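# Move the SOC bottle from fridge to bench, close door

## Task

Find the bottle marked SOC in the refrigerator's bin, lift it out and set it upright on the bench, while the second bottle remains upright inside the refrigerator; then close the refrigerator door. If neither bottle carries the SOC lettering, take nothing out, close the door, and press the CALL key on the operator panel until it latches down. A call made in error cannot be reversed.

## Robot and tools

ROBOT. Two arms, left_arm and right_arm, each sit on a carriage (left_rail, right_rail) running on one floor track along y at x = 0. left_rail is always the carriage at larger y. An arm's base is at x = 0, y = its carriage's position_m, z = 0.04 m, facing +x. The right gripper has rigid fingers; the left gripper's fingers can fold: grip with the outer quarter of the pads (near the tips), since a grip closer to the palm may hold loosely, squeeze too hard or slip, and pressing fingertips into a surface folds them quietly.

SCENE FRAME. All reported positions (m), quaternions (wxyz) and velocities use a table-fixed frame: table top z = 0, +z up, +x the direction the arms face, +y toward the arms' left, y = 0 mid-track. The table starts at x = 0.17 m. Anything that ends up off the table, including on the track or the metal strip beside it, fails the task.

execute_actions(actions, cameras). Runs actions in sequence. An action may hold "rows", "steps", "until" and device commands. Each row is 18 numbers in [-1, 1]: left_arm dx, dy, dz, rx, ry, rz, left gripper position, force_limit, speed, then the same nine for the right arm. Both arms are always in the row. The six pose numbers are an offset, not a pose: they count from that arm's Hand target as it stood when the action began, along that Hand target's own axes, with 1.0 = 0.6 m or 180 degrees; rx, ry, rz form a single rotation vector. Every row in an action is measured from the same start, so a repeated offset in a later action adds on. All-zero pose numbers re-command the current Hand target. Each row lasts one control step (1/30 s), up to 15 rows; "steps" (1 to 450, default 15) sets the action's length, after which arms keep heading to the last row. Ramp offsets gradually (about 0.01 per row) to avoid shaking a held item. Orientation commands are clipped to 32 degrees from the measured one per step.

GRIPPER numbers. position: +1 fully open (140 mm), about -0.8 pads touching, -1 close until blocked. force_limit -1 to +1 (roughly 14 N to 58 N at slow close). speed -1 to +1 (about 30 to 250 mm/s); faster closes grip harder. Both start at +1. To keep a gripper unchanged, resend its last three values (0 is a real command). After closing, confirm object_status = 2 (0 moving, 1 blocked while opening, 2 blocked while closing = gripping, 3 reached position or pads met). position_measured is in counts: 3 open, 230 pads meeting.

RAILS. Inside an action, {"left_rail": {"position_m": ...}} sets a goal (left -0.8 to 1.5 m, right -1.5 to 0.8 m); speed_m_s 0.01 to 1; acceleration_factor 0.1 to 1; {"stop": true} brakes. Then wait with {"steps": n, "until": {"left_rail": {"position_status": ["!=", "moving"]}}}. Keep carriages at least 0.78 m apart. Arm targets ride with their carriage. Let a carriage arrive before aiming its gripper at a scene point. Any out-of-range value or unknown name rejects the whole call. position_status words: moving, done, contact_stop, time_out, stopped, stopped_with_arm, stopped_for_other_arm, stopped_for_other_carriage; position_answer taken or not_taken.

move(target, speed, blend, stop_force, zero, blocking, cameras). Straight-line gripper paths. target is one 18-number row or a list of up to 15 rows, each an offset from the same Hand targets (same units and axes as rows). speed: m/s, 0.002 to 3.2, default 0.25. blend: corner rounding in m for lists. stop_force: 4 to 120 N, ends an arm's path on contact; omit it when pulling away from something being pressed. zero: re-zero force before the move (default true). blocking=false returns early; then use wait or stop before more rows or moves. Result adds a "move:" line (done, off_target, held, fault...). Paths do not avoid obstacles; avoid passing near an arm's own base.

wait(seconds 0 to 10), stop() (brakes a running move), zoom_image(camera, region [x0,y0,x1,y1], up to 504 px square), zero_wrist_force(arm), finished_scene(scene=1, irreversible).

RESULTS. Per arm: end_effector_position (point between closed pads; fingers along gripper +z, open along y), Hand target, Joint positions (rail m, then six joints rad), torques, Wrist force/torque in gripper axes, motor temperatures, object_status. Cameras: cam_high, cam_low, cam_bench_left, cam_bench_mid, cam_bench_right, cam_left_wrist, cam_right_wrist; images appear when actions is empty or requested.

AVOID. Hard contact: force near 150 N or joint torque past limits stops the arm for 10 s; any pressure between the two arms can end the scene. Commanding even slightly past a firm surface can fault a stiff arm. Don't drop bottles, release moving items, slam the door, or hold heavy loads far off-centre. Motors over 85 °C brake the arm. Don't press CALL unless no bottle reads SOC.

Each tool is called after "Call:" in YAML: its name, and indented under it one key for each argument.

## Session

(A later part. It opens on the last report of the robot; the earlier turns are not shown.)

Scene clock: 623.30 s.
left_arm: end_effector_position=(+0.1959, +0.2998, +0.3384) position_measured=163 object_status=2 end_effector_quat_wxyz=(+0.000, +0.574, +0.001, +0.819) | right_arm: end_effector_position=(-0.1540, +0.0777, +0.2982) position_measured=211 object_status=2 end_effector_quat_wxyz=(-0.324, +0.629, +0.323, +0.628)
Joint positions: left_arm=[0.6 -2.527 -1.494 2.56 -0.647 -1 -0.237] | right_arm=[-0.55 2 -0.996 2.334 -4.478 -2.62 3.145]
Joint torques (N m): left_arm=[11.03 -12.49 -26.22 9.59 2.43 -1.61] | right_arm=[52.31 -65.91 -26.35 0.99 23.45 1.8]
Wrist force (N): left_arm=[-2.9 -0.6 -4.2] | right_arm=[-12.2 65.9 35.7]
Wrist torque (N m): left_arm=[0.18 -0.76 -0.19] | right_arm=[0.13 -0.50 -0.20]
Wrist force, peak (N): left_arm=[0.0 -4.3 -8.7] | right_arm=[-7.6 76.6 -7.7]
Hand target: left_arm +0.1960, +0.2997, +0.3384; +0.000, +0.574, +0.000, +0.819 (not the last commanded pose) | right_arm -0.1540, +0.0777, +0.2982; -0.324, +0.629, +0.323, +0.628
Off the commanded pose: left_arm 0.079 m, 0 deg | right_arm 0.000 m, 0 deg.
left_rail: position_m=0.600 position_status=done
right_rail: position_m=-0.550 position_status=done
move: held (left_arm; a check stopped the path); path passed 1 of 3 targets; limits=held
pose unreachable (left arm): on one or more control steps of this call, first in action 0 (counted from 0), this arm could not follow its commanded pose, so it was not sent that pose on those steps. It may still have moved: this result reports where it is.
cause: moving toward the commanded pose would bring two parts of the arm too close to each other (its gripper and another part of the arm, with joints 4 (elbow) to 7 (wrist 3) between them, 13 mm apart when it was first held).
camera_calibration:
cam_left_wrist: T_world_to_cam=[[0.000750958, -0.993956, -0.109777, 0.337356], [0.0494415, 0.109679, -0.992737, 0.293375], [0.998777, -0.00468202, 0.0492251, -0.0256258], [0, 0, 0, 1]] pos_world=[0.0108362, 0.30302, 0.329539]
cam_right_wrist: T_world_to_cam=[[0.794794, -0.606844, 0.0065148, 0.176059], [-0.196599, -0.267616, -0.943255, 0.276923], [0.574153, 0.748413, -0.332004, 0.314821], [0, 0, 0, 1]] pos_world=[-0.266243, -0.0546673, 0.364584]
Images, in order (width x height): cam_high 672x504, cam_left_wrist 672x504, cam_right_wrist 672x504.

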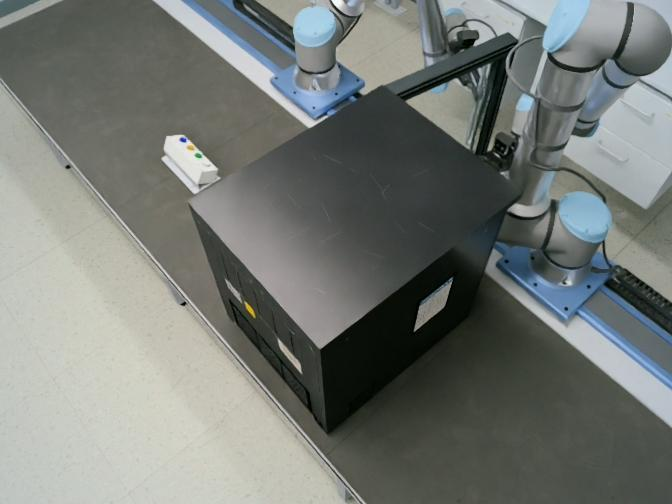

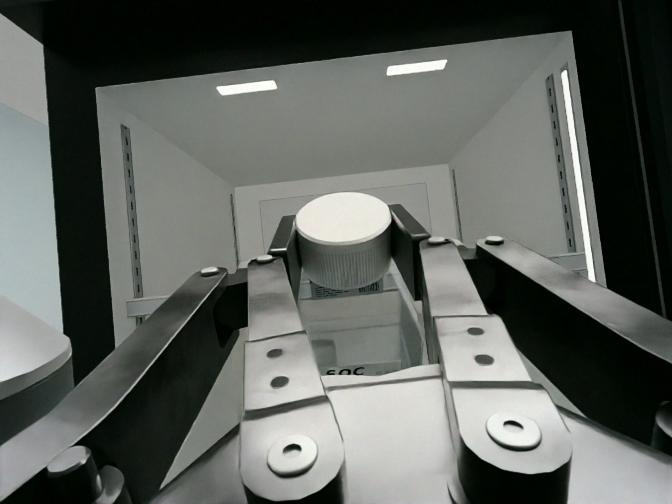

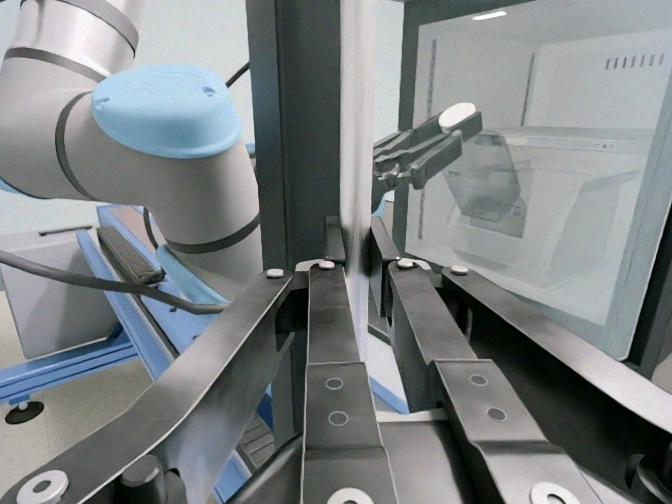

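Call:
execute_actions:
  actions:
    - {"left_rail": {"position_m": 0.72, "acceleration_factor": 0.4}, "steps": 120, "until": {"left_rail": {"position_status": ["!=", "moving"]}}}

Call:
move:
  target: [0.0789,0.1,-0.1064,0,-0.2222,0,-1,1,0.3,0,0.0018,0.001,0,0,0,-1,1,-1]
  speed: 0.12
  cameras: ["cam_left_wrist","cam_right_wrist"]

Scene clock: 635.67 s.
left_arm: end_effector_position=(+0.1959, +0.4197, +0.3384) position_measured=163 object_status=2 end_effector_quat_wxyz=(+0.000, +0.574, +0.001, +0.819) | right_arm: end_effector_position=(-0.1540, +0.0777, +0.2982) position_measured=211 object_status=2 end_effector_quat_wxyz=(-0.324, +0.629, +0.323, +0.628)
Joint positions: left_arm=[0.72 -2.527 -1.494 2.56 -0.647 -1 -0.237] | right_arm=[-0.55 2 -0.996 2.334 -4.478 -2.62 3.145]
Joint torques (N m): left_arm=[7.12 -15.53 -17.93 7.85 1.9 -2.15] | right_arm=[51.99 -76.9 -26.01 0.48 20.29 1.83]
Wrist force (N): left_arm=[-2.5 -0.4 -3.9] | right_arm=[-12.5 65.7 35.9]
Wrist torque (N m): left_arm=[0.22 -0.78 -0.19] | right_arm=[0.10 -0.38 -0.20]
Wrist force, peak (N): left_arm=[-2.7 -0.7 -4.2] | right_arm=[-12.9 66.0 36.5]
Hand target: left_arm +0.1960, +0.4197, +0.3384; +0.000, +0.574, +0.000, +0.819 (not the last commanded pose) | right_arm -0.1540, +0.0777, +0.2982; -0.324, +0.629, +0.323, +0.628
Tool commands: left_gripper/position=-1.0 left_gripper/force_limit=+1.0 left_gripper/speed=+0.3 right_gripper/position=-1.0 right_gripper/force_limit=+1.0 right_gripper/speed=-1.0
Off the commanded pose: left_arm 0.079 m, 0 deg | right_arm 0.000 m, 0 deg.
left_rail: position_m=0.720 position_status=done
right_rail: position_m=-0.550 position_status=done

Scene clock: 639.03 s.
left_arm: end_effector_position=(+0.1199, +0.3597, +0.3611) position_measured=163 object_status=2 end_effector_quat_wxyz=(+0.000, +0.819, +0.001, +0.574) | right_arm: end_effector_position=(-0.1528, +0.0775, +0.2982) position_measured=211 object_status=2 end_effector_quat_wxyz=(-0.324, +0.629, +0.323, +0.628)
Joint positions: left_arm=[0.72 -2.513 -1.914 2.292 -0.8 -0.987 0.242] | right_arm=[-0.55 1.998 -0.996 2.336 -4.479 -2.618 3.145]
Joint torques (N m): left_arm=[8.32 -33.83 -55.61 -2.21 -2.51 1.62] | right_arm=[-5.28 -87.23 -12.41 -5.46 8.33 0.23]
Wrist force (N): left_arm=[-3.3 -0.2 -0.6] | right_arm=[-9.5 17.5 7.5]
Wrist torque (N m): left_arm=[0.05 -0.35 -0.32] | right_arm=[0.10 -0.33 -0.20]
Wrist force, peak (N): left_arm=[-3.3 -1.1 -3.5] | right_arm=[-12.4 65.7 36.3]
Hand target: left_arm +0.1198, +0.3597, +0.3611; +0.000, +0.819, +0.001, +0.574 | right_arm -0.1528, +0.0775, +0.2982; -0.324, +0.629, +0.323, +0.628
Off the commanded pose: left_arm 0.000 m, 0 deg | right_arm 0.000 m, 0 deg.
left_rail: position_m=0.720 position_status=done
right_rail: position_m=-0.550 position_status=done
move: done
camera_calibration:
cam_left_wrist: T_world_to_cam=[[-0.0699465, -0.99403, -0.0837398, 0.398441], [-0.600077, 0.108986, -0.792483, 0.318814], [0.796878, -0.00518108, -0.604118, 0.309724], [0, 0, 0, 1]] pos_world=[-0.0276303, 0.36292, 0.47313]
cam_right_wrist: T_world_to_cam=[[0.794794, -0.606844, 0.0065148, 0.175044], [-0.196599, -0.267616, -0.943255, 0.277132], [0.574153, 0.748413, -0.332004, 0.314207], [0, 0, 0, 1]] pos_world=[-0.265043, -0.0547673, 0.364584]
Images, in order (width x height): cam_left_wrist 672x504, cam_right_wrist 672x504.

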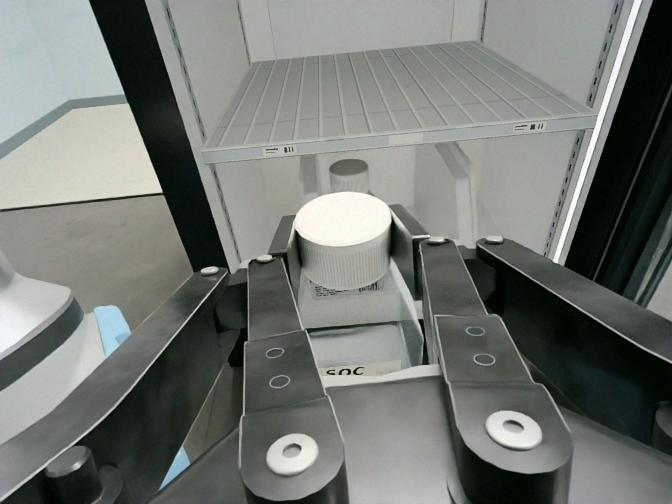

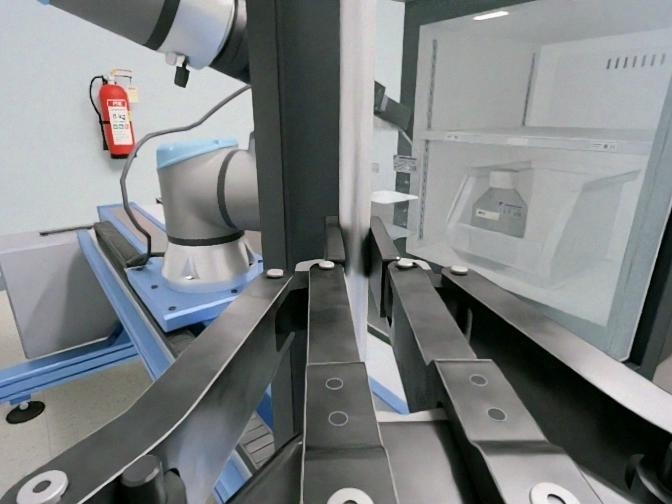

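Call:
execute_actions:
  actions:
    - {"left_rail": {"position_m": 1.3, "acceleration_factor": 0.4}, "steps": 150, "until": {"left_rail": {"position_status": ["!=", "moving"]}}}

Call:
move:
  target:
    - [-0.0007,0,0.1333,0,0,0,-1,1,0.3,0,-0.0333,0.0545,-0.0137,0,0,-1,1,-1]
    - [-0.0014,0,0.2666,0,0,0,-1,1,0.3,0,-0.066,0.1232,-0.0304,0,0,-1,1,-1]
    - [-0.0021,0,0.4,0,0,0,-1,1,0.3,0,-0.0915,0.195,-0.0465,0,0,-1,1,-1]
    - [-0.0028,0,0.5332,0,0,0,-1,1,0.3,0,-0.1082,0.2627,-0.0618,0,0,-1,1,-1]
  speed: 0.14
  blend: [0.004,0.004,0.004,0]
  stop_force: 80
  cameras: ["cam_left_wrist","cam_right_wrist","cam_bench_left"]

Scene clock: 658.40 s.
left_arm: end_effector_position=(+0.1198, +0.9397, +0.3611) position_measured=163 object_status=2 end_effector_quat_wxyz=(+0.000, +0.819, +0.001, +0.574) | right_arm: end_effector_position=(-0.1528, +0.0775, +0.2982) position_measured=211 object_status=2 end_effector_quat_wxyz=(-0.324, +0.629, +0.323, +0.628)
Joint positions: left_arm=[1.3 -2.513 -1.914 2.292 -0.8 -0.987 0.242] | right_arm=[-0.55 1.998 -0.996 2.336 -4.479 -2.618 3.145]
Joint torques (N m): left_arm=[3.91 -25.23 -40.42 -0.94 2.45 1.44] | right_arm=[-6.53 -82.91 -13.31 -5.23 4.99 -2.72]
Wrist force (N): left_arm=[-3.3 -0.1 -0.4] | right_arm=[-9.6 17.4 6.8]
Wrist torque (N m): left_arm=[0.08 -0.36 -0.31] | right_arm=[0.14 -0.31 -0.20]
Wrist force, peak (N): left_arm=[-3.5 0.6 -0.9] | right_arm=[-9.3 17.8 7.4]
Hand target: left_arm +0.1198, +0.9397, +0.3611; +0.000, +0.819, +0.001, +0.574 | right_arm -0.1528, +0.0775, +0.2982; -0.324, +0.629, +0.323, +0.628
Tool commands: left_gripper/position=-1.0 left_gripper/force_limit=+1.0 left_gripper/speed=+0.3 right_gripper/position=-1.0 right_gripper/force_limit=+1.0 right_gripper/speed=-1.0
Off the commanded pose: left_arm 0.000 m, 0 deg | right_arm 0.000 m, 0 deg.
left_rail: position_m=1.300 position_status=done
right_rail: position_m=-0.550 position_status=done

Scene clock: 661.87 s.
left_arm: end_effector_position=(+0.4199, +0.9400, +0.2501) position_measured=163 object_status=2 end_effector_quat_wxyz=(+0.000, +0.819, +0.001, +0.574) | right_arm: end_effector_position=(-0.1140, +0.2435, +0.2981) position_measured=211 object_status=2 end_effector_quat_wxyz=(-0.261, +0.658, +0.261, +0.657)
Joint positions: left_arm=[1.3 -1.785 -1.918 2.621 -1.743 -0.408 1.002] | right_arm=[-0.55 1.88 -0.878 1.993 -4.254 -2.694 3.145]
Joint torques (N m): left_arm=[8.85 6.26 -34.25 -6.78 7.53 1.71] | right_arm=[23.91 -51.41 -37.85 8.3 18.24 3.08]
Wrist force (N): left_arm=[-3.2 -0.1 -0.7] | right_arm=[11.9 52.2 15.3]
Wrist torque (N m): left_arm=[0.06 -0.36 -0.30] | right_arm=[-0.22 -0.02 -0.36]
Wrist force, peak (N): left_arm=[-3.2 -0.2 -2.7] | right_arm=[12.3 52.5 15.5]
Hand target: left_arm +0.4199, +0.9400, +0.2501; +0.000, +0.819, +0.001, +0.574 | right_arm -0.1140, +0.2435, +0.2981; -0.261, +0.658, +0.261, +0.657
Off the commanded pose: left_arm 0.000 m, 0 deg | right_arm 0.000 m, 0 deg.
left_rail: position_m=1.300 position_status=done
right_rail: position_m=-0.550 position_status=done
move: done
camera_calibration:
cam_left_wrist: T_world_to_cam=[[-0.0699557, -0.99403, -0.0837266, 0.986978], [-0.600188, 0.108982, -0.792399, 0.34777], [0.796794, -0.00518109, -0.604229, 0.00665453], [0, 0, 0, 1]] pos_world=[0.27247, 0.94322, 0.36223]
cam_right_wrist: T_world_to_cam=[[0.662708, -0.748848, 0.00675432, 0.264384], [-0.244558, -0.224933, -0.943184, 0.313164], [0.707821, 0.623404, -0.332201, 0.21342], [0, 0, 0, 1]] pos_world=[-0.249686, 0.135378, 0.364484]
Images, in order (width x height): cam_bench_left 672x504, cam_left_wrist 672x504, cam_right_wrist 672x504.

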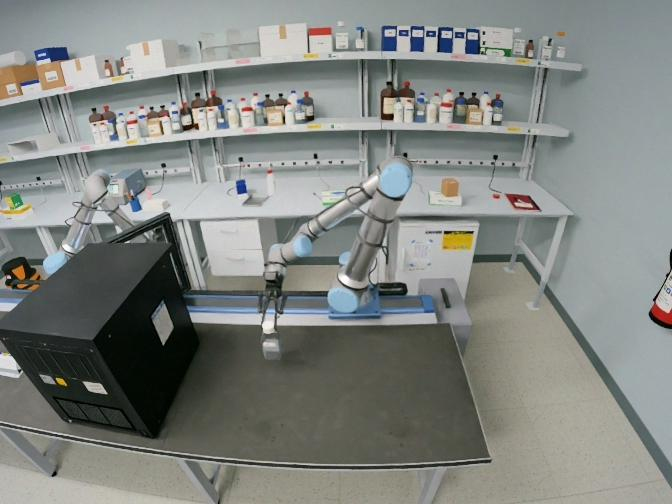

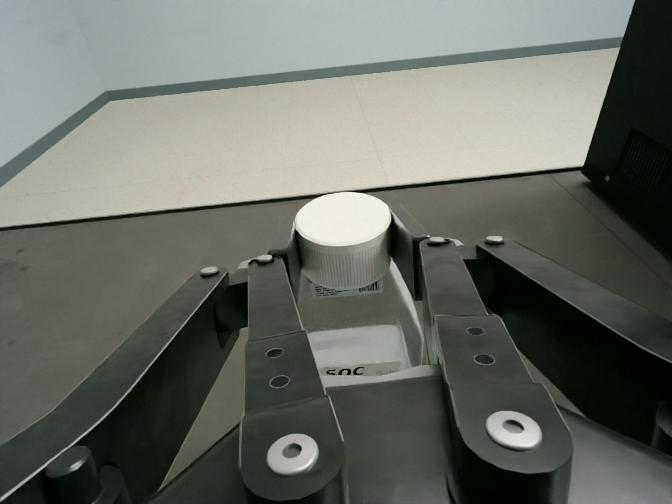

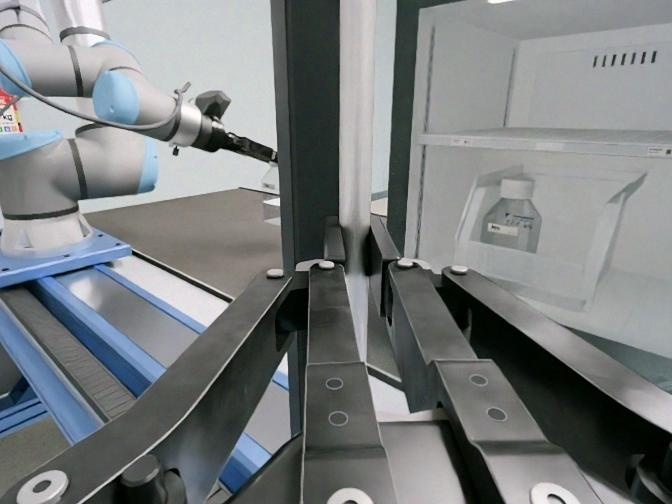

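Call:
move:
  target:
    - [-0.0243,0,0.0088,0,0,0,-1,1,0.3,0.0005,-0.0248,0.0772,-0.0175,0,0,-1,1,-1]
    - [-0.0486,0,0.0177,0,0,0,-1,1,0.3,0.0005,-0.0418,0.1525,-0.0336,0,0,-1,1,-1]
    - [-0.0728,0,0.0265,0,0,0,-1,1,0.3,0.0005,-0.0508,0.229,-0.0503,0,0,-1,1,-1]
    - [-0.0971,0,0.0353,0,0,0,-1,1,0.3,0.0005,-0.0515,0.3123,-0.0675,0,0,-1,1,-1]
  speed: 0.12
  blend: [0.004,0.004,0.004,0]
  stop_force: 80

Call:
move:
  target: [-0.0548,0,0.0199,0,0,0,-1,1,0.3,0,0,0,0,0,0,-1,1,-1]
  speed: 0.015
  stop_force: 6
  cameras: ["cam_left_wrist","cam_bench_left"]

Scene clock: 674.13 s.
left_arm: end_effector_position=(+0.4199, +0.9399, +0.1881) position_measured=163 object_status=2 end_effector_quat_wxyz=(+0.000, +0.819, +0.001, +0.574) | right_arm: end_effector_position=(+0.0011, +0.3947, +0.2982) position_measured=211 object_status=2 end_effector_quat_wxyz=(-0.190, +0.682, +0.190, +0.681)
Joint positions: left_arm=[1.3 -1.785 -1.76 2.687 -1.967 -0.408 1.002] | right_arm=[-0.55 1.718 -0.736 1.652 -4.054 -2.745 3.146]
Joint torques (N m): left_arm=[6.39 -0.79 -26.75 -7.32 6.84 1.57] | right_arm=[-5.79 -56.01 -26.9 6.82 5.75 2.97]
Wrist force (N): left_arm=[-3.0 -0.4 -0.6] | right_arm=[25.3 7.9 -2.9]
Wrist torque (N m): left_arm=[0.00 -0.41 -0.31] | right_arm=[-0.45 0.07 -0.22]
Wrist force, peak (N): left_arm=[-3.8 -0.2 -0.4] | right_arm=[11.8 56.8 13.7]
Hand target: left_arm +0.4199, +0.9399, +0.1881; +0.000, +0.819, +0.001, +0.574 | right_arm +0.0010, +0.3947, +0.2982; -0.190, +0.682, +0.190, +0.681
Off the commanded pose: left_arm 0.000 m, 0 deg | right_arm 0.000 m, 0 deg.
left_rail: position_m=1.300 position_status=done
right_rail: position_m=-0.550 position_status=done
move: done

Scene clock: 676.33 s.
left_arm: end_effector_position=(+0.4198, +0.9400, +0.1724) position_measured=163 object_status=2 end_effector_quat_wxyz=(+0.000, +0.819, +0.001, +0.574) | right_arm: end_effector_position=(+0.0011, +0.3946, +0.2982) position_measured=211 object_status=2 end_effector_quat_wxyz=(-0.190, +0.682, +0.190, +0.681)
Joint positions: left_arm=[1.3 -1.785 -1.712 2.702 -2.029 -0.408 1.001] | right_arm=[-0.55 1.718 -0.736 1.652 -4.054 -2.745 3.146]
Joint torques (N m): left_arm=[-10.64 -38.43 -39.42 0.59 1.14 0.35] | right_arm=[19.25 -56.2 -24.22 5.87 5.86 3.06]
Wrist force (N): left_arm=[-3.3 -1.9 -0.5] | right_arm=[25.0 7.0 -2.9]
Wrist torque (N m): left_arm=[-0.39 -0.06 -0.20] | right_arm=[-0.37 0.15 -0.23]
Wrist force, peak (N): left_arm=[26.9 -6.0 -14.5] | right_arm=[25.4 8.3 -2.7]
Hand target: left_arm +0.4198, +0.9399, +0.1724; +0.000, +0.819, +0.001, +0.574 (not the last commanded pose) | right_arm +0.0010, +0.3946, +0.2982; -0.190, +0.682, +0.190, +0.681
Off the commanded pose: left_arm 0.019 m, 0 deg | right_arm 0.000 m, 0 deg.
left_rail: position_m=1.300 position_status=done
right_rail: position_m=-0.550 position_status=done
move: contact (left_arm)
camera_calibration:
cam_left_wrist: T_world_to_cam=[[-0.0698804, -0.99403, -0.0837918, 0.980464], [-0.600197, 0.108989, -0.792392, 0.286134], [0.796794, -0.0050811, -0.60423, -0.0403089], [0, 0, 0, 1]] pos_world=[0.27237, 0.94322, 0.28453]
Images, in order (width x height): cam_bench_left 672x504, cam_left_wrist 672x504.

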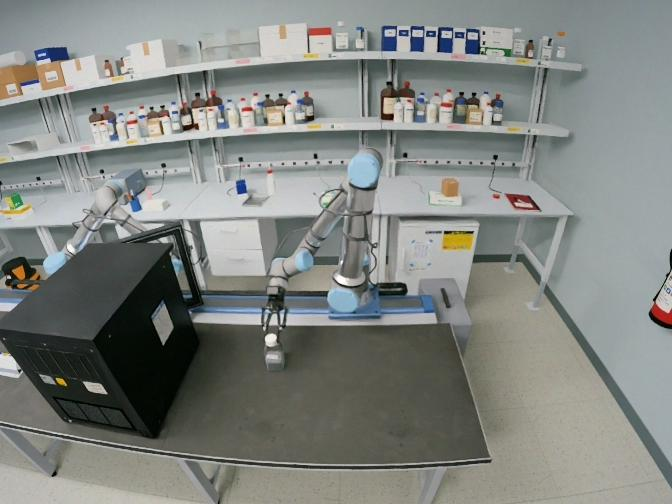

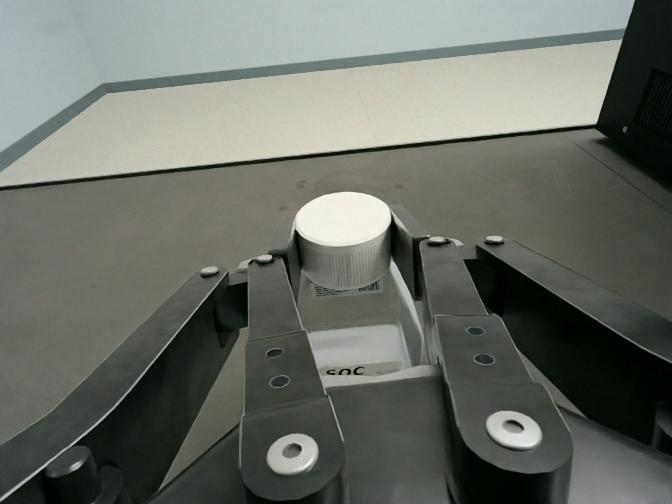

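Call:
move:
  target:
    - [0,0,0,0,0,0,0.1,1,-0.6,0.0008,-0.0087,0.0817,-0.0172,0,0,-1,1,-1]
    - [0,0,0,0,0,0,0.1,1,-0.6,0.0008,-0.0085,0.1605,-0.0339,0,0,-1,1,-1]
    - [0,0,0,0,0,0,0.1,1,-0.6,0.0008,0.0022,0.2517,-0.0528,0,0,-1,1,-1]
    - [0,0,0,0,0,0,0.1,1,-0.6,0.0008,0.0238,0.3408,-0.0722,0,0,-1,1,-1]
    - [0,0,0,0,0,0,0.1,1,-0.6,0.0008,0.041,0.3907,-0.0828,0,0,-1,1,-1]
  speed: 0.1
  blend: [0.004,0.004,0.004,0.004,0]
  stop_force: 80
  cameras: ["cam_left_wrist","cam_right_wrist"]

Scene clock: 689.57 s.
left_arm: end_effector_position=(+0.4198, +0.9400, +0.1724) position_measured=117 object_status=3 end_effector_quat_wxyz=(+0.000, +0.819, +0.001, +0.574) | right_arm: end_effector_position=(+0.2143, +0.4950, +0.2984) position_measured=211 object_status=2 end_effector_quat_wxyz=(-0.100, +0.701, +0.100, +0.699)
Joint positions: left_arm=[1.3 -1.785 -1.712 2.702 -2.029 -0.408 1.001] | right_arm=[-0.55 1.506 -0.583 1.307 -3.862 -2.792 3.146]
Joint torques (N m): left_arm=[4.68 -30.86 -33.07 -4.7 4.58 -0.23] | right_arm=[-41.52 -61.31 -9.55 0.16 -17.14 3.08]
Wrist force (N): left_arm=[-0.8 -2.2 -1.3] | right_arm=[35.4 -60.7 2.8]
Wrist torque (N m): left_arm=[-0.38 -0.06 -0.14] | right_arm=[-0.43 0.18 -0.01]
Wrist force, peak (N): left_arm=[-3.8 -1.8 0.1] | right_arm=[27.5 -86.0 1.2]
Hand target: left_arm +0.4198, +0.9400, +0.1724; +0.000, +0.819, +0.001, +0.574 | right_arm +0.2143, +0.4950, +0.2984; -0.100, +0.701, +0.100, +0.699
Off the commanded pose: left_arm 0.000 m, 0 deg | right_arm 0.000 m, 0 deg.
left_rail: position_m=1.300 position_status=done
right_rail: position_m=-0.550 position_status=done
move: done
camera_calibration:
cam_left_wrist: T_world_to_cam=[[-0.0698687, -0.994031, -0.0837908, 0.980461], [-0.600134, 0.10898, -0.792441, 0.286139], [0.796842, -0.00508113, -0.604166, -0.0403401], [0, 0, 0, 1]] pos_world=[0.27237, 0.94322, 0.28453]
cam_right_wrist: T_world_to_cam=[[0.249632, -0.968312, 0.00747057, 0.43204], [-0.320126, -0.089805, -0.943109, 0.399565], [0.913894, 0.233038, -0.3324, -0.0265372], [0, 0, 0, 1]] pos_world=[0.0443125, 0.460417, 0.364785]
Images, in order (width x height): cam_left_wrist 672x504, cam_right_wrist 672x504.

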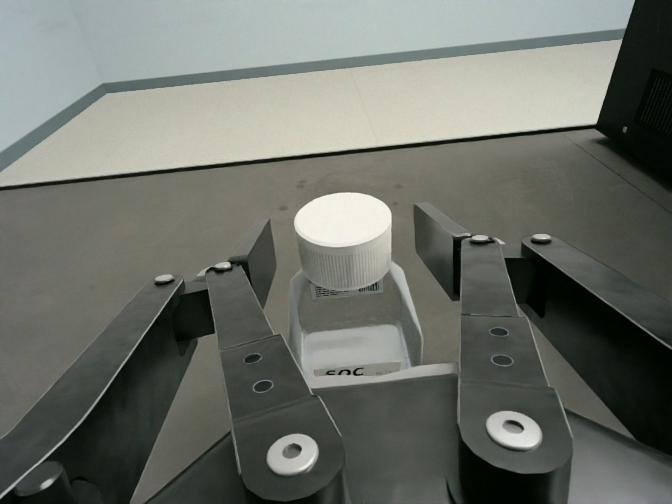

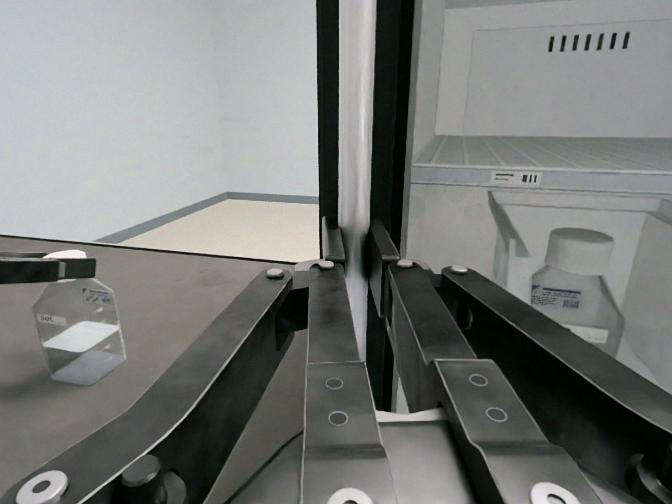

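Call:
move:
  target:
    - [0,0,-0.1,0,0,0,0.1,1,-0.6,0.0012,0.0012,0.0253,-0.0072,0,0,-1,1,-1]
    - [0,0,-0.2,0,0,0,0.1,1,-0.6,0.0012,0.0047,0.0502,-0.0072,0,0,-1,1,-1]
    - [0,0,-0.25,0,0,0,0.1,1,-0.6,0.0012,0.0063,0.0602,-0.0072,0,0,-1,1,-1]
  speed: 0.06
  blend: [0.003,0.003,0]
  stop_force: 45
  cameras: ["cam_left_wrist","cam_right_wrist","cam_bench_left"]

Scene clock: 700.20 s.
left_arm: end_effector_position=(+0.2789, +0.9398, +0.2237) position_measured=117 object_status=3 end_effector_quat_wxyz=(+0.000, +0.819, +0.001, +0.574) | right_arm: end_effector_position=(+0.2491, +0.5015, +0.2990) position_measured=211 object_status=2 end_effector_quat_wxyz=(-0.092, +0.702, +0.092, +0.700)
Joint positions: left_arm=[1.3 -2.185 -1.882 2.569 -1.249 -0.696 0.45] | right_arm=[-0.55 1.472 -0.57 1.277 -3.845 -2.781 3.146]
Joint torques (N m): left_arm=[-15.1 -31.42 -45.31 3.37 -2.81 -1.88] | right_arm=[-32.99 -85.76 -31.4 5.73 0.65 -3.23]
Wrist force (N): left_arm=[-1.0 -2.4 -1.5] | right_arm=[15.9 6.9 -58.8]
Wrist torque (N m): left_arm=[-0.42 0.01 -0.07] | right_arm=[-0.15 0.00 -0.11]
Wrist force, peak (N): left_arm=[-0.9 -2.1 -2.0] | right_arm=[35.9 -60.8 2.6]
Hand target: left_arm +0.2789, +0.9398, +0.2237; +0.000, +0.819, +0.001, +0.574 | right_arm +0.2491, +0.5015, +0.2990; -0.092, +0.702, +0.092, +0.700 (not the last commanded pose)
Off the commanded pose: left_arm 0.000 m, 0 deg | right_arm 0.001 m, 0 deg.
left_rail: position_m=1.300 position_status=done
right_rail: position_m=-0.550 position_status=done
move: contact (right_arm)
camera_calibration:
cam_left_wrist: T_world_to_cam=[[-0.0698687, -0.994031, -0.0837908, 0.974809], [-0.600134, 0.10898, -0.792441, 0.242183], [0.796842, -0.00508113, -0.604166, 0.103008], [0, 0, 0, 1]] pos_world=[0.13137, 0.94312, 0.33583]
cam_right_wrist: T_world_to_cam=[[0.227934, -0.973648, 0.00750189, 0.437747], [-0.32206, -0.0826616, -0.943104, 0.408759], [0.918871, 0.212549, -0.332414, -0.0506397], [0, 0, 0, 1]] pos_world=[0.0783989, 0.470763, 0.365385]
Images, in order (width x height): cam_bench_left 672x504, cam_left_wrist 672x504, cam_right_wrist 672x504.

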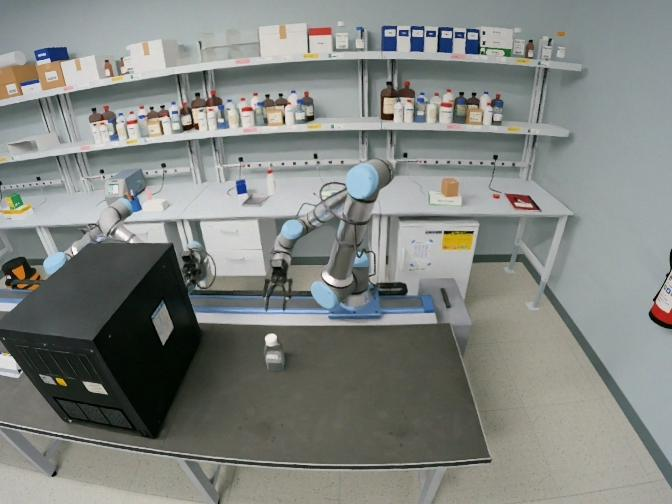

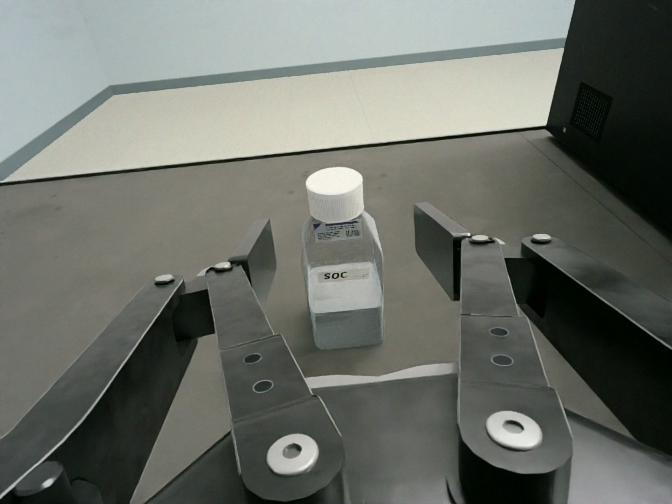

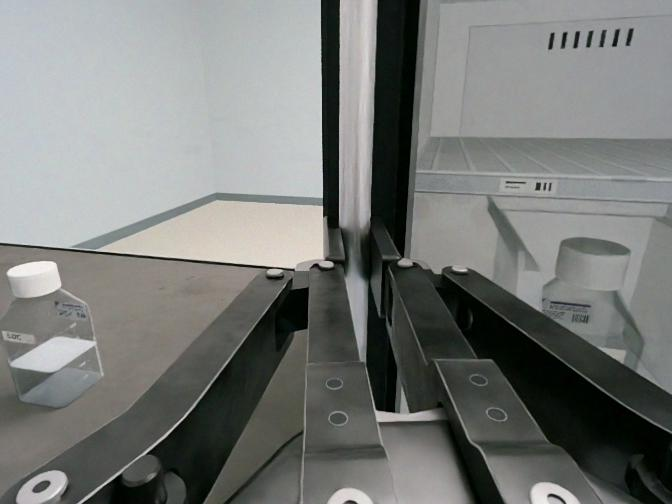

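Call:
move:
  target:
    - [0,0,0,0,0,0,0.1,1,-0.6,0,0,0,0,0,0,0.1,1,-0.6]
    - [0,0,-0.1,0,0,0,0.1,1,-0.6,0,0,-0.15,0,0,0,0.1,1,-0.6]
  speed: 0.1
  cameras: ["cam_high","cam_right_wrist","cam_low","cam_bench_mid"]

Scene clock: 706.87 s.
left_arm: end_effector_position=(+0.2225, +0.9398, +0.2442) position_measured=117 object_status=3 end_effector_quat_wxyz=(+0.000, +0.819, +0.001, +0.574) | right_arm: end_effector_position=(+0.1623, +0.4782, +0.2992) position_measured=117 object_status=3 end_effector_quat_wxyz=(-0.092, +0.702, +0.092, +0.700)
Joint positions: left_arm=[1.3 -2.32 -1.881 2.513 -1.123 -0.813 0.351] | right_arm=[-0.55 1.563 -0.586 1.312 -3.862 -2.872 3.147]
Joint torques (N m): left_arm=[-12.87 7.43 -46.79 3.38 -3.39 -2.23] | right_arm=[17.25 -131.32 -27.93 -3.63 -2.68 3.16]
Wrist force (N): left_arm=[-0.8 -2.5 -0.8] | right_arm=[2.2 2.9 0.6]
Wrist torque (N m): left_arm=[-0.45 -0.03 -0.08] | right_arm=[0.85 -0.32 -0.29]
Wrist force, peak (N): left_arm=[-0.8 -2.3 -2.1] | right_arm=[16.3 7.4 -58.9]
Hand target: left_arm +0.2225, +0.9398, +0.2442; +0.000, +0.819, +0.001, +0.574 | right_arm +0.1622, +0.4782, +0.2992; -0.092, +0.702, +0.092, +0.700
Off the commanded pose: left_arm 0.000 m, 0 deg | right_arm 0.000 m, 0 deg.
left_rail: position_m=1.300 position_status=done
right_rail: position_m=-0.550 position_status=done
move: done
camera_calibration:
cam_right_wrist: T_world_to_cam=[[0.228023, -0.973627, 0.00746943, 0.43487], [-0.322052, -0.0826598, -0.943106, 0.379035], [0.918851, 0.212644, -0.332407, 0.0341835], [0, 0, 0, 1]] pos_world=[-0.00850103, 0.447463, 0.365585]
Images, in order (width x height): cam_high 672x504, cam_low 672x504, cam_bench_mid 672x504, cam_right_wrist 672x504.

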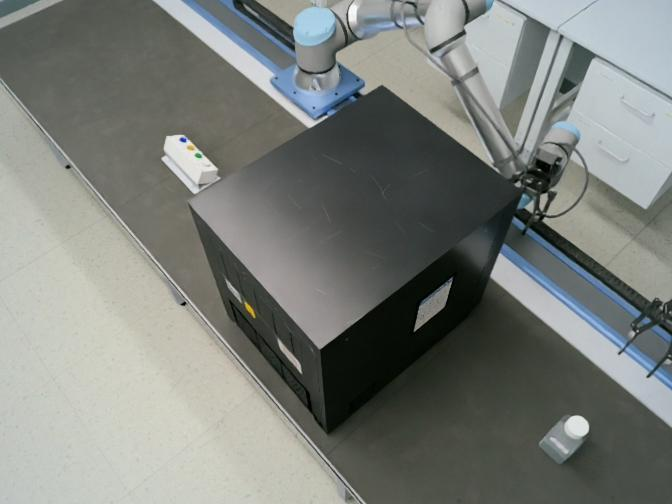

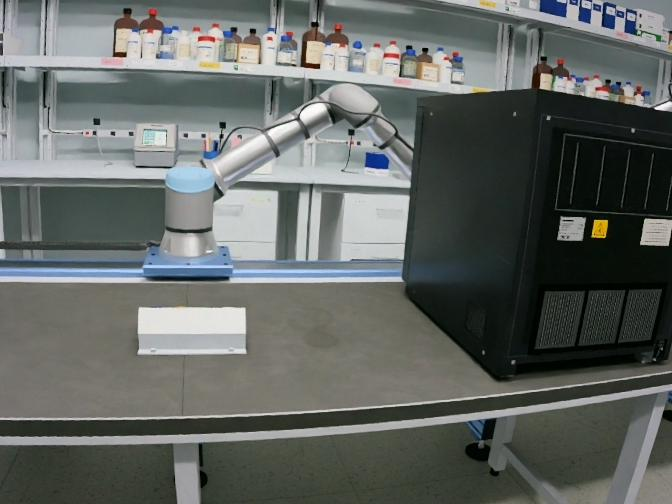

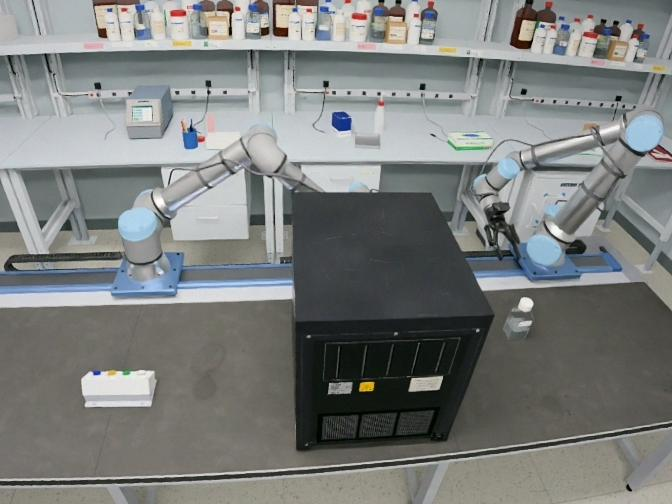

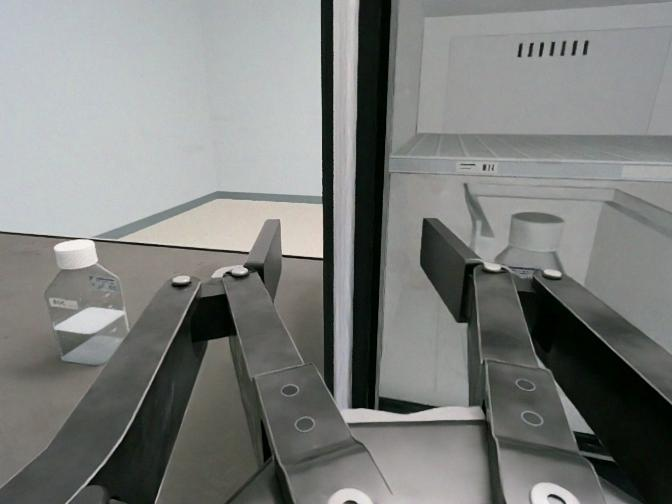

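Call:
zoom_image:
  camera: "cam_high"
  region: [340, 60, 592, 250]

Call:
zoom_image:
  camera: "cam_bench_mid"
  region: [270, 170, 460, 320]

Scaled by 2.000 from the camera's 672x504 image, which has a finer 960x720 frame.

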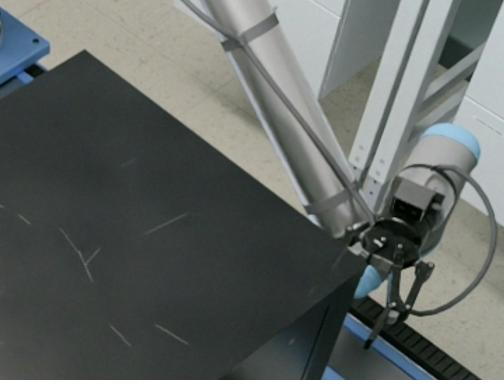

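Scaled by 2.653 from the camera's 672x504 image, which has a finer 960x720 frame.

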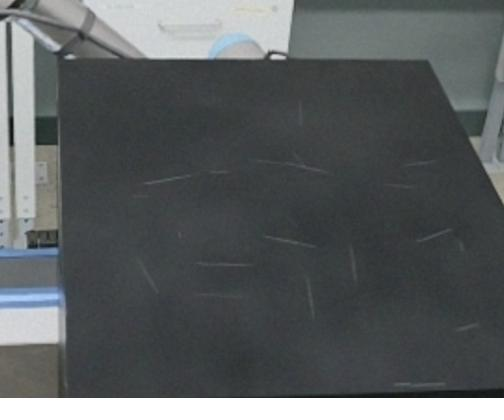

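Call:
move:
  target: [0.0595,0.4167,-0.207,-0.272,0.078,0.0603,0.1,1,-0.6,0.0833,0.3013,-0.3567,0,0,0,0.1,1,-0.6]
  speed: 0.3
  cameras: ["cam_left_wrist","cam_right_wrist"]

Scene clock: 730.43 s.
left_arm: end_effector_position=(+0.1172, +0.6907, +0.3204) position_measured=117 object_status=3 end_effector_quat_wxyz=(+0.269, +0.653, -0.272, +0.653) | right_arm: end_effector_position=(+0.0215, +0.2759, +0.3436) position_measured=117 object_status=3 end_effector_quat_wxyz=(-0.092, +0.701, +0.092, +0.701)
Joint positions: left_arm=[1.3 -2.359 -1.789 2.598 -1.6 -0.003 0.795] | right_arm=[-0.55 1.746 -0.819 1.709 -4.018 -3.055 3.156]
Joint torques (N m): left_arm=[7.28 -1.74 -34.95 -7.24 6.04 0.69] | right_arm=[-18.17 -74.44 -35.1 0.99 2.92 -3.45]
Wrist force (N): left_arm=[-0.2 -2.1 -1.7] | right_arm=[1.9 3.2 0.7]
Wrist torque (N m): left_arm=[-0.28 -0.18 -0.39] | right_arm=[0.90 -0.22 -0.15]
Wrist force, peak (N): left_arm=[-0.6 -2.9 -1.4] | right_arm=[4.5 8.9 -9.3]
Hand target: left_arm +0.1183, +0.6896, +0.3203; +0.285, +0.668, -0.311, +0.613 | right_arm +0.0216, +0.2759, +0.3436; -0.093, +0.701, +0.092, +0.701 (not the last commanded pose)
Off the commanded pose: left_arm 0.002 m, 7 deg | right_arm 0.034 m, 0 deg.
left_rail: position_m=1.300 position_status=done
right_rail: position_m=-0.550 position_status=done
move: held (right_arm; a check stopped the path), off_target (left_arm); limits=held
pose unreachable (right arm): on one or more control steps of this call, first in action 0 (counted from 0), this arm could not follow its commanded pose, so it was not sent that pose on those steps. It may still have moved: this result reports where it is.
cause: moving toward the commanded pose would bring two parts of the arm too close to each other (its gripper and another part of the arm, with joints 5 (wrist 1) to 7 (wrist 3) between them, 3 mm apart when it was first held).
camera_calibration:
cam_left_wrist: T_world_to_cam=[[-0.730229, -0.674805, -0.106793, 0.588162], [-0.128184, 0.28886, -0.948751, 0.119414], [0.67107, -0.679116, -0.297433, 0.67102], [0, 0, 0, 1]] pos_world=[-0.00550147, 0.818101, 0.375689]
cam_right_wrist: T_world_to_cam=[[0.227927, -0.973651, 0.00726587, 0.269732], [-0.321814, -0.0823739, -0.943213, 0.358789], [0.918959, 0.212646, -0.332109, 0.221103], [0, 0, 0, 1]] pos_world=[-0.149201, 0.245163, 0.409885]
Images, in order (width x height): cam_left_wrist 672x504, cam_right_wrist 672x504.

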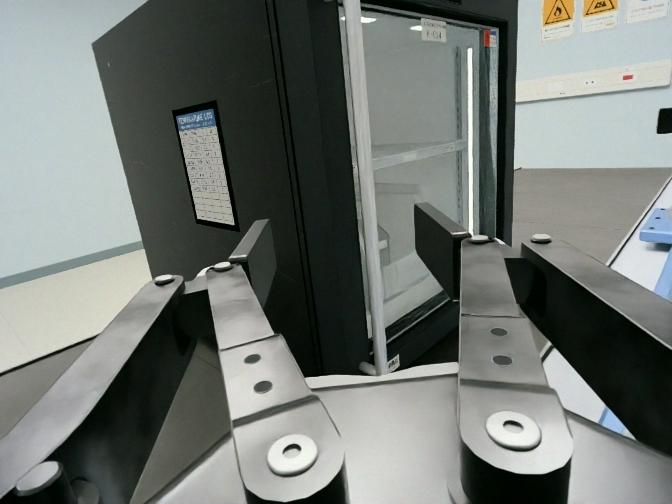

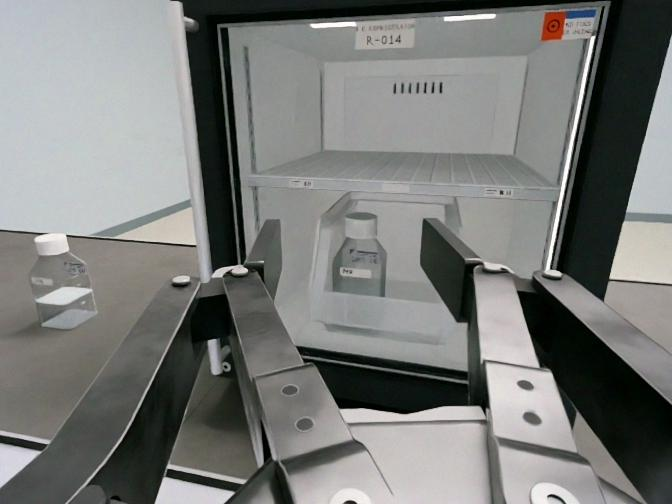

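Call:
zoom_image:
  camera: "cam_left_wrist"
  region: [240, 0, 400, 380]

Scaled by 1.326 from the camera's 672x504 image, which has a finer 960x720 frame.

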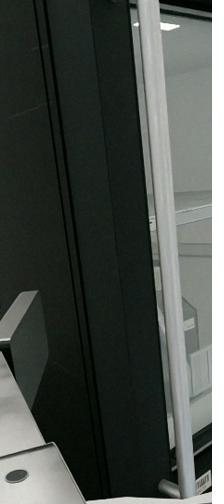

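Call:
zoom_image:
  camera: "cam_left_wrist"
  region: [255, 20, 335, 100]

Scaled by 6.300 from the camera's 672x504 image, which has a finer 960x720 frame.

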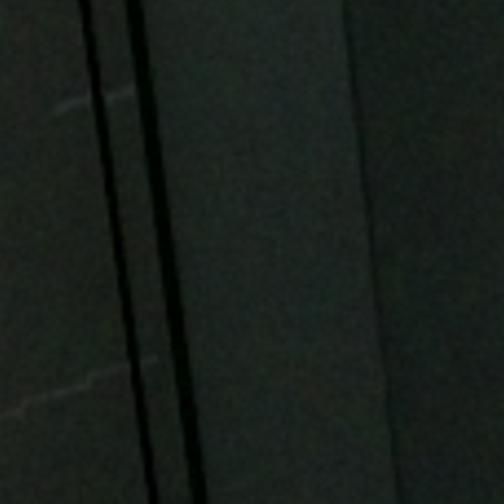

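Call:
finished_scene:

The scene is finished: the task was done.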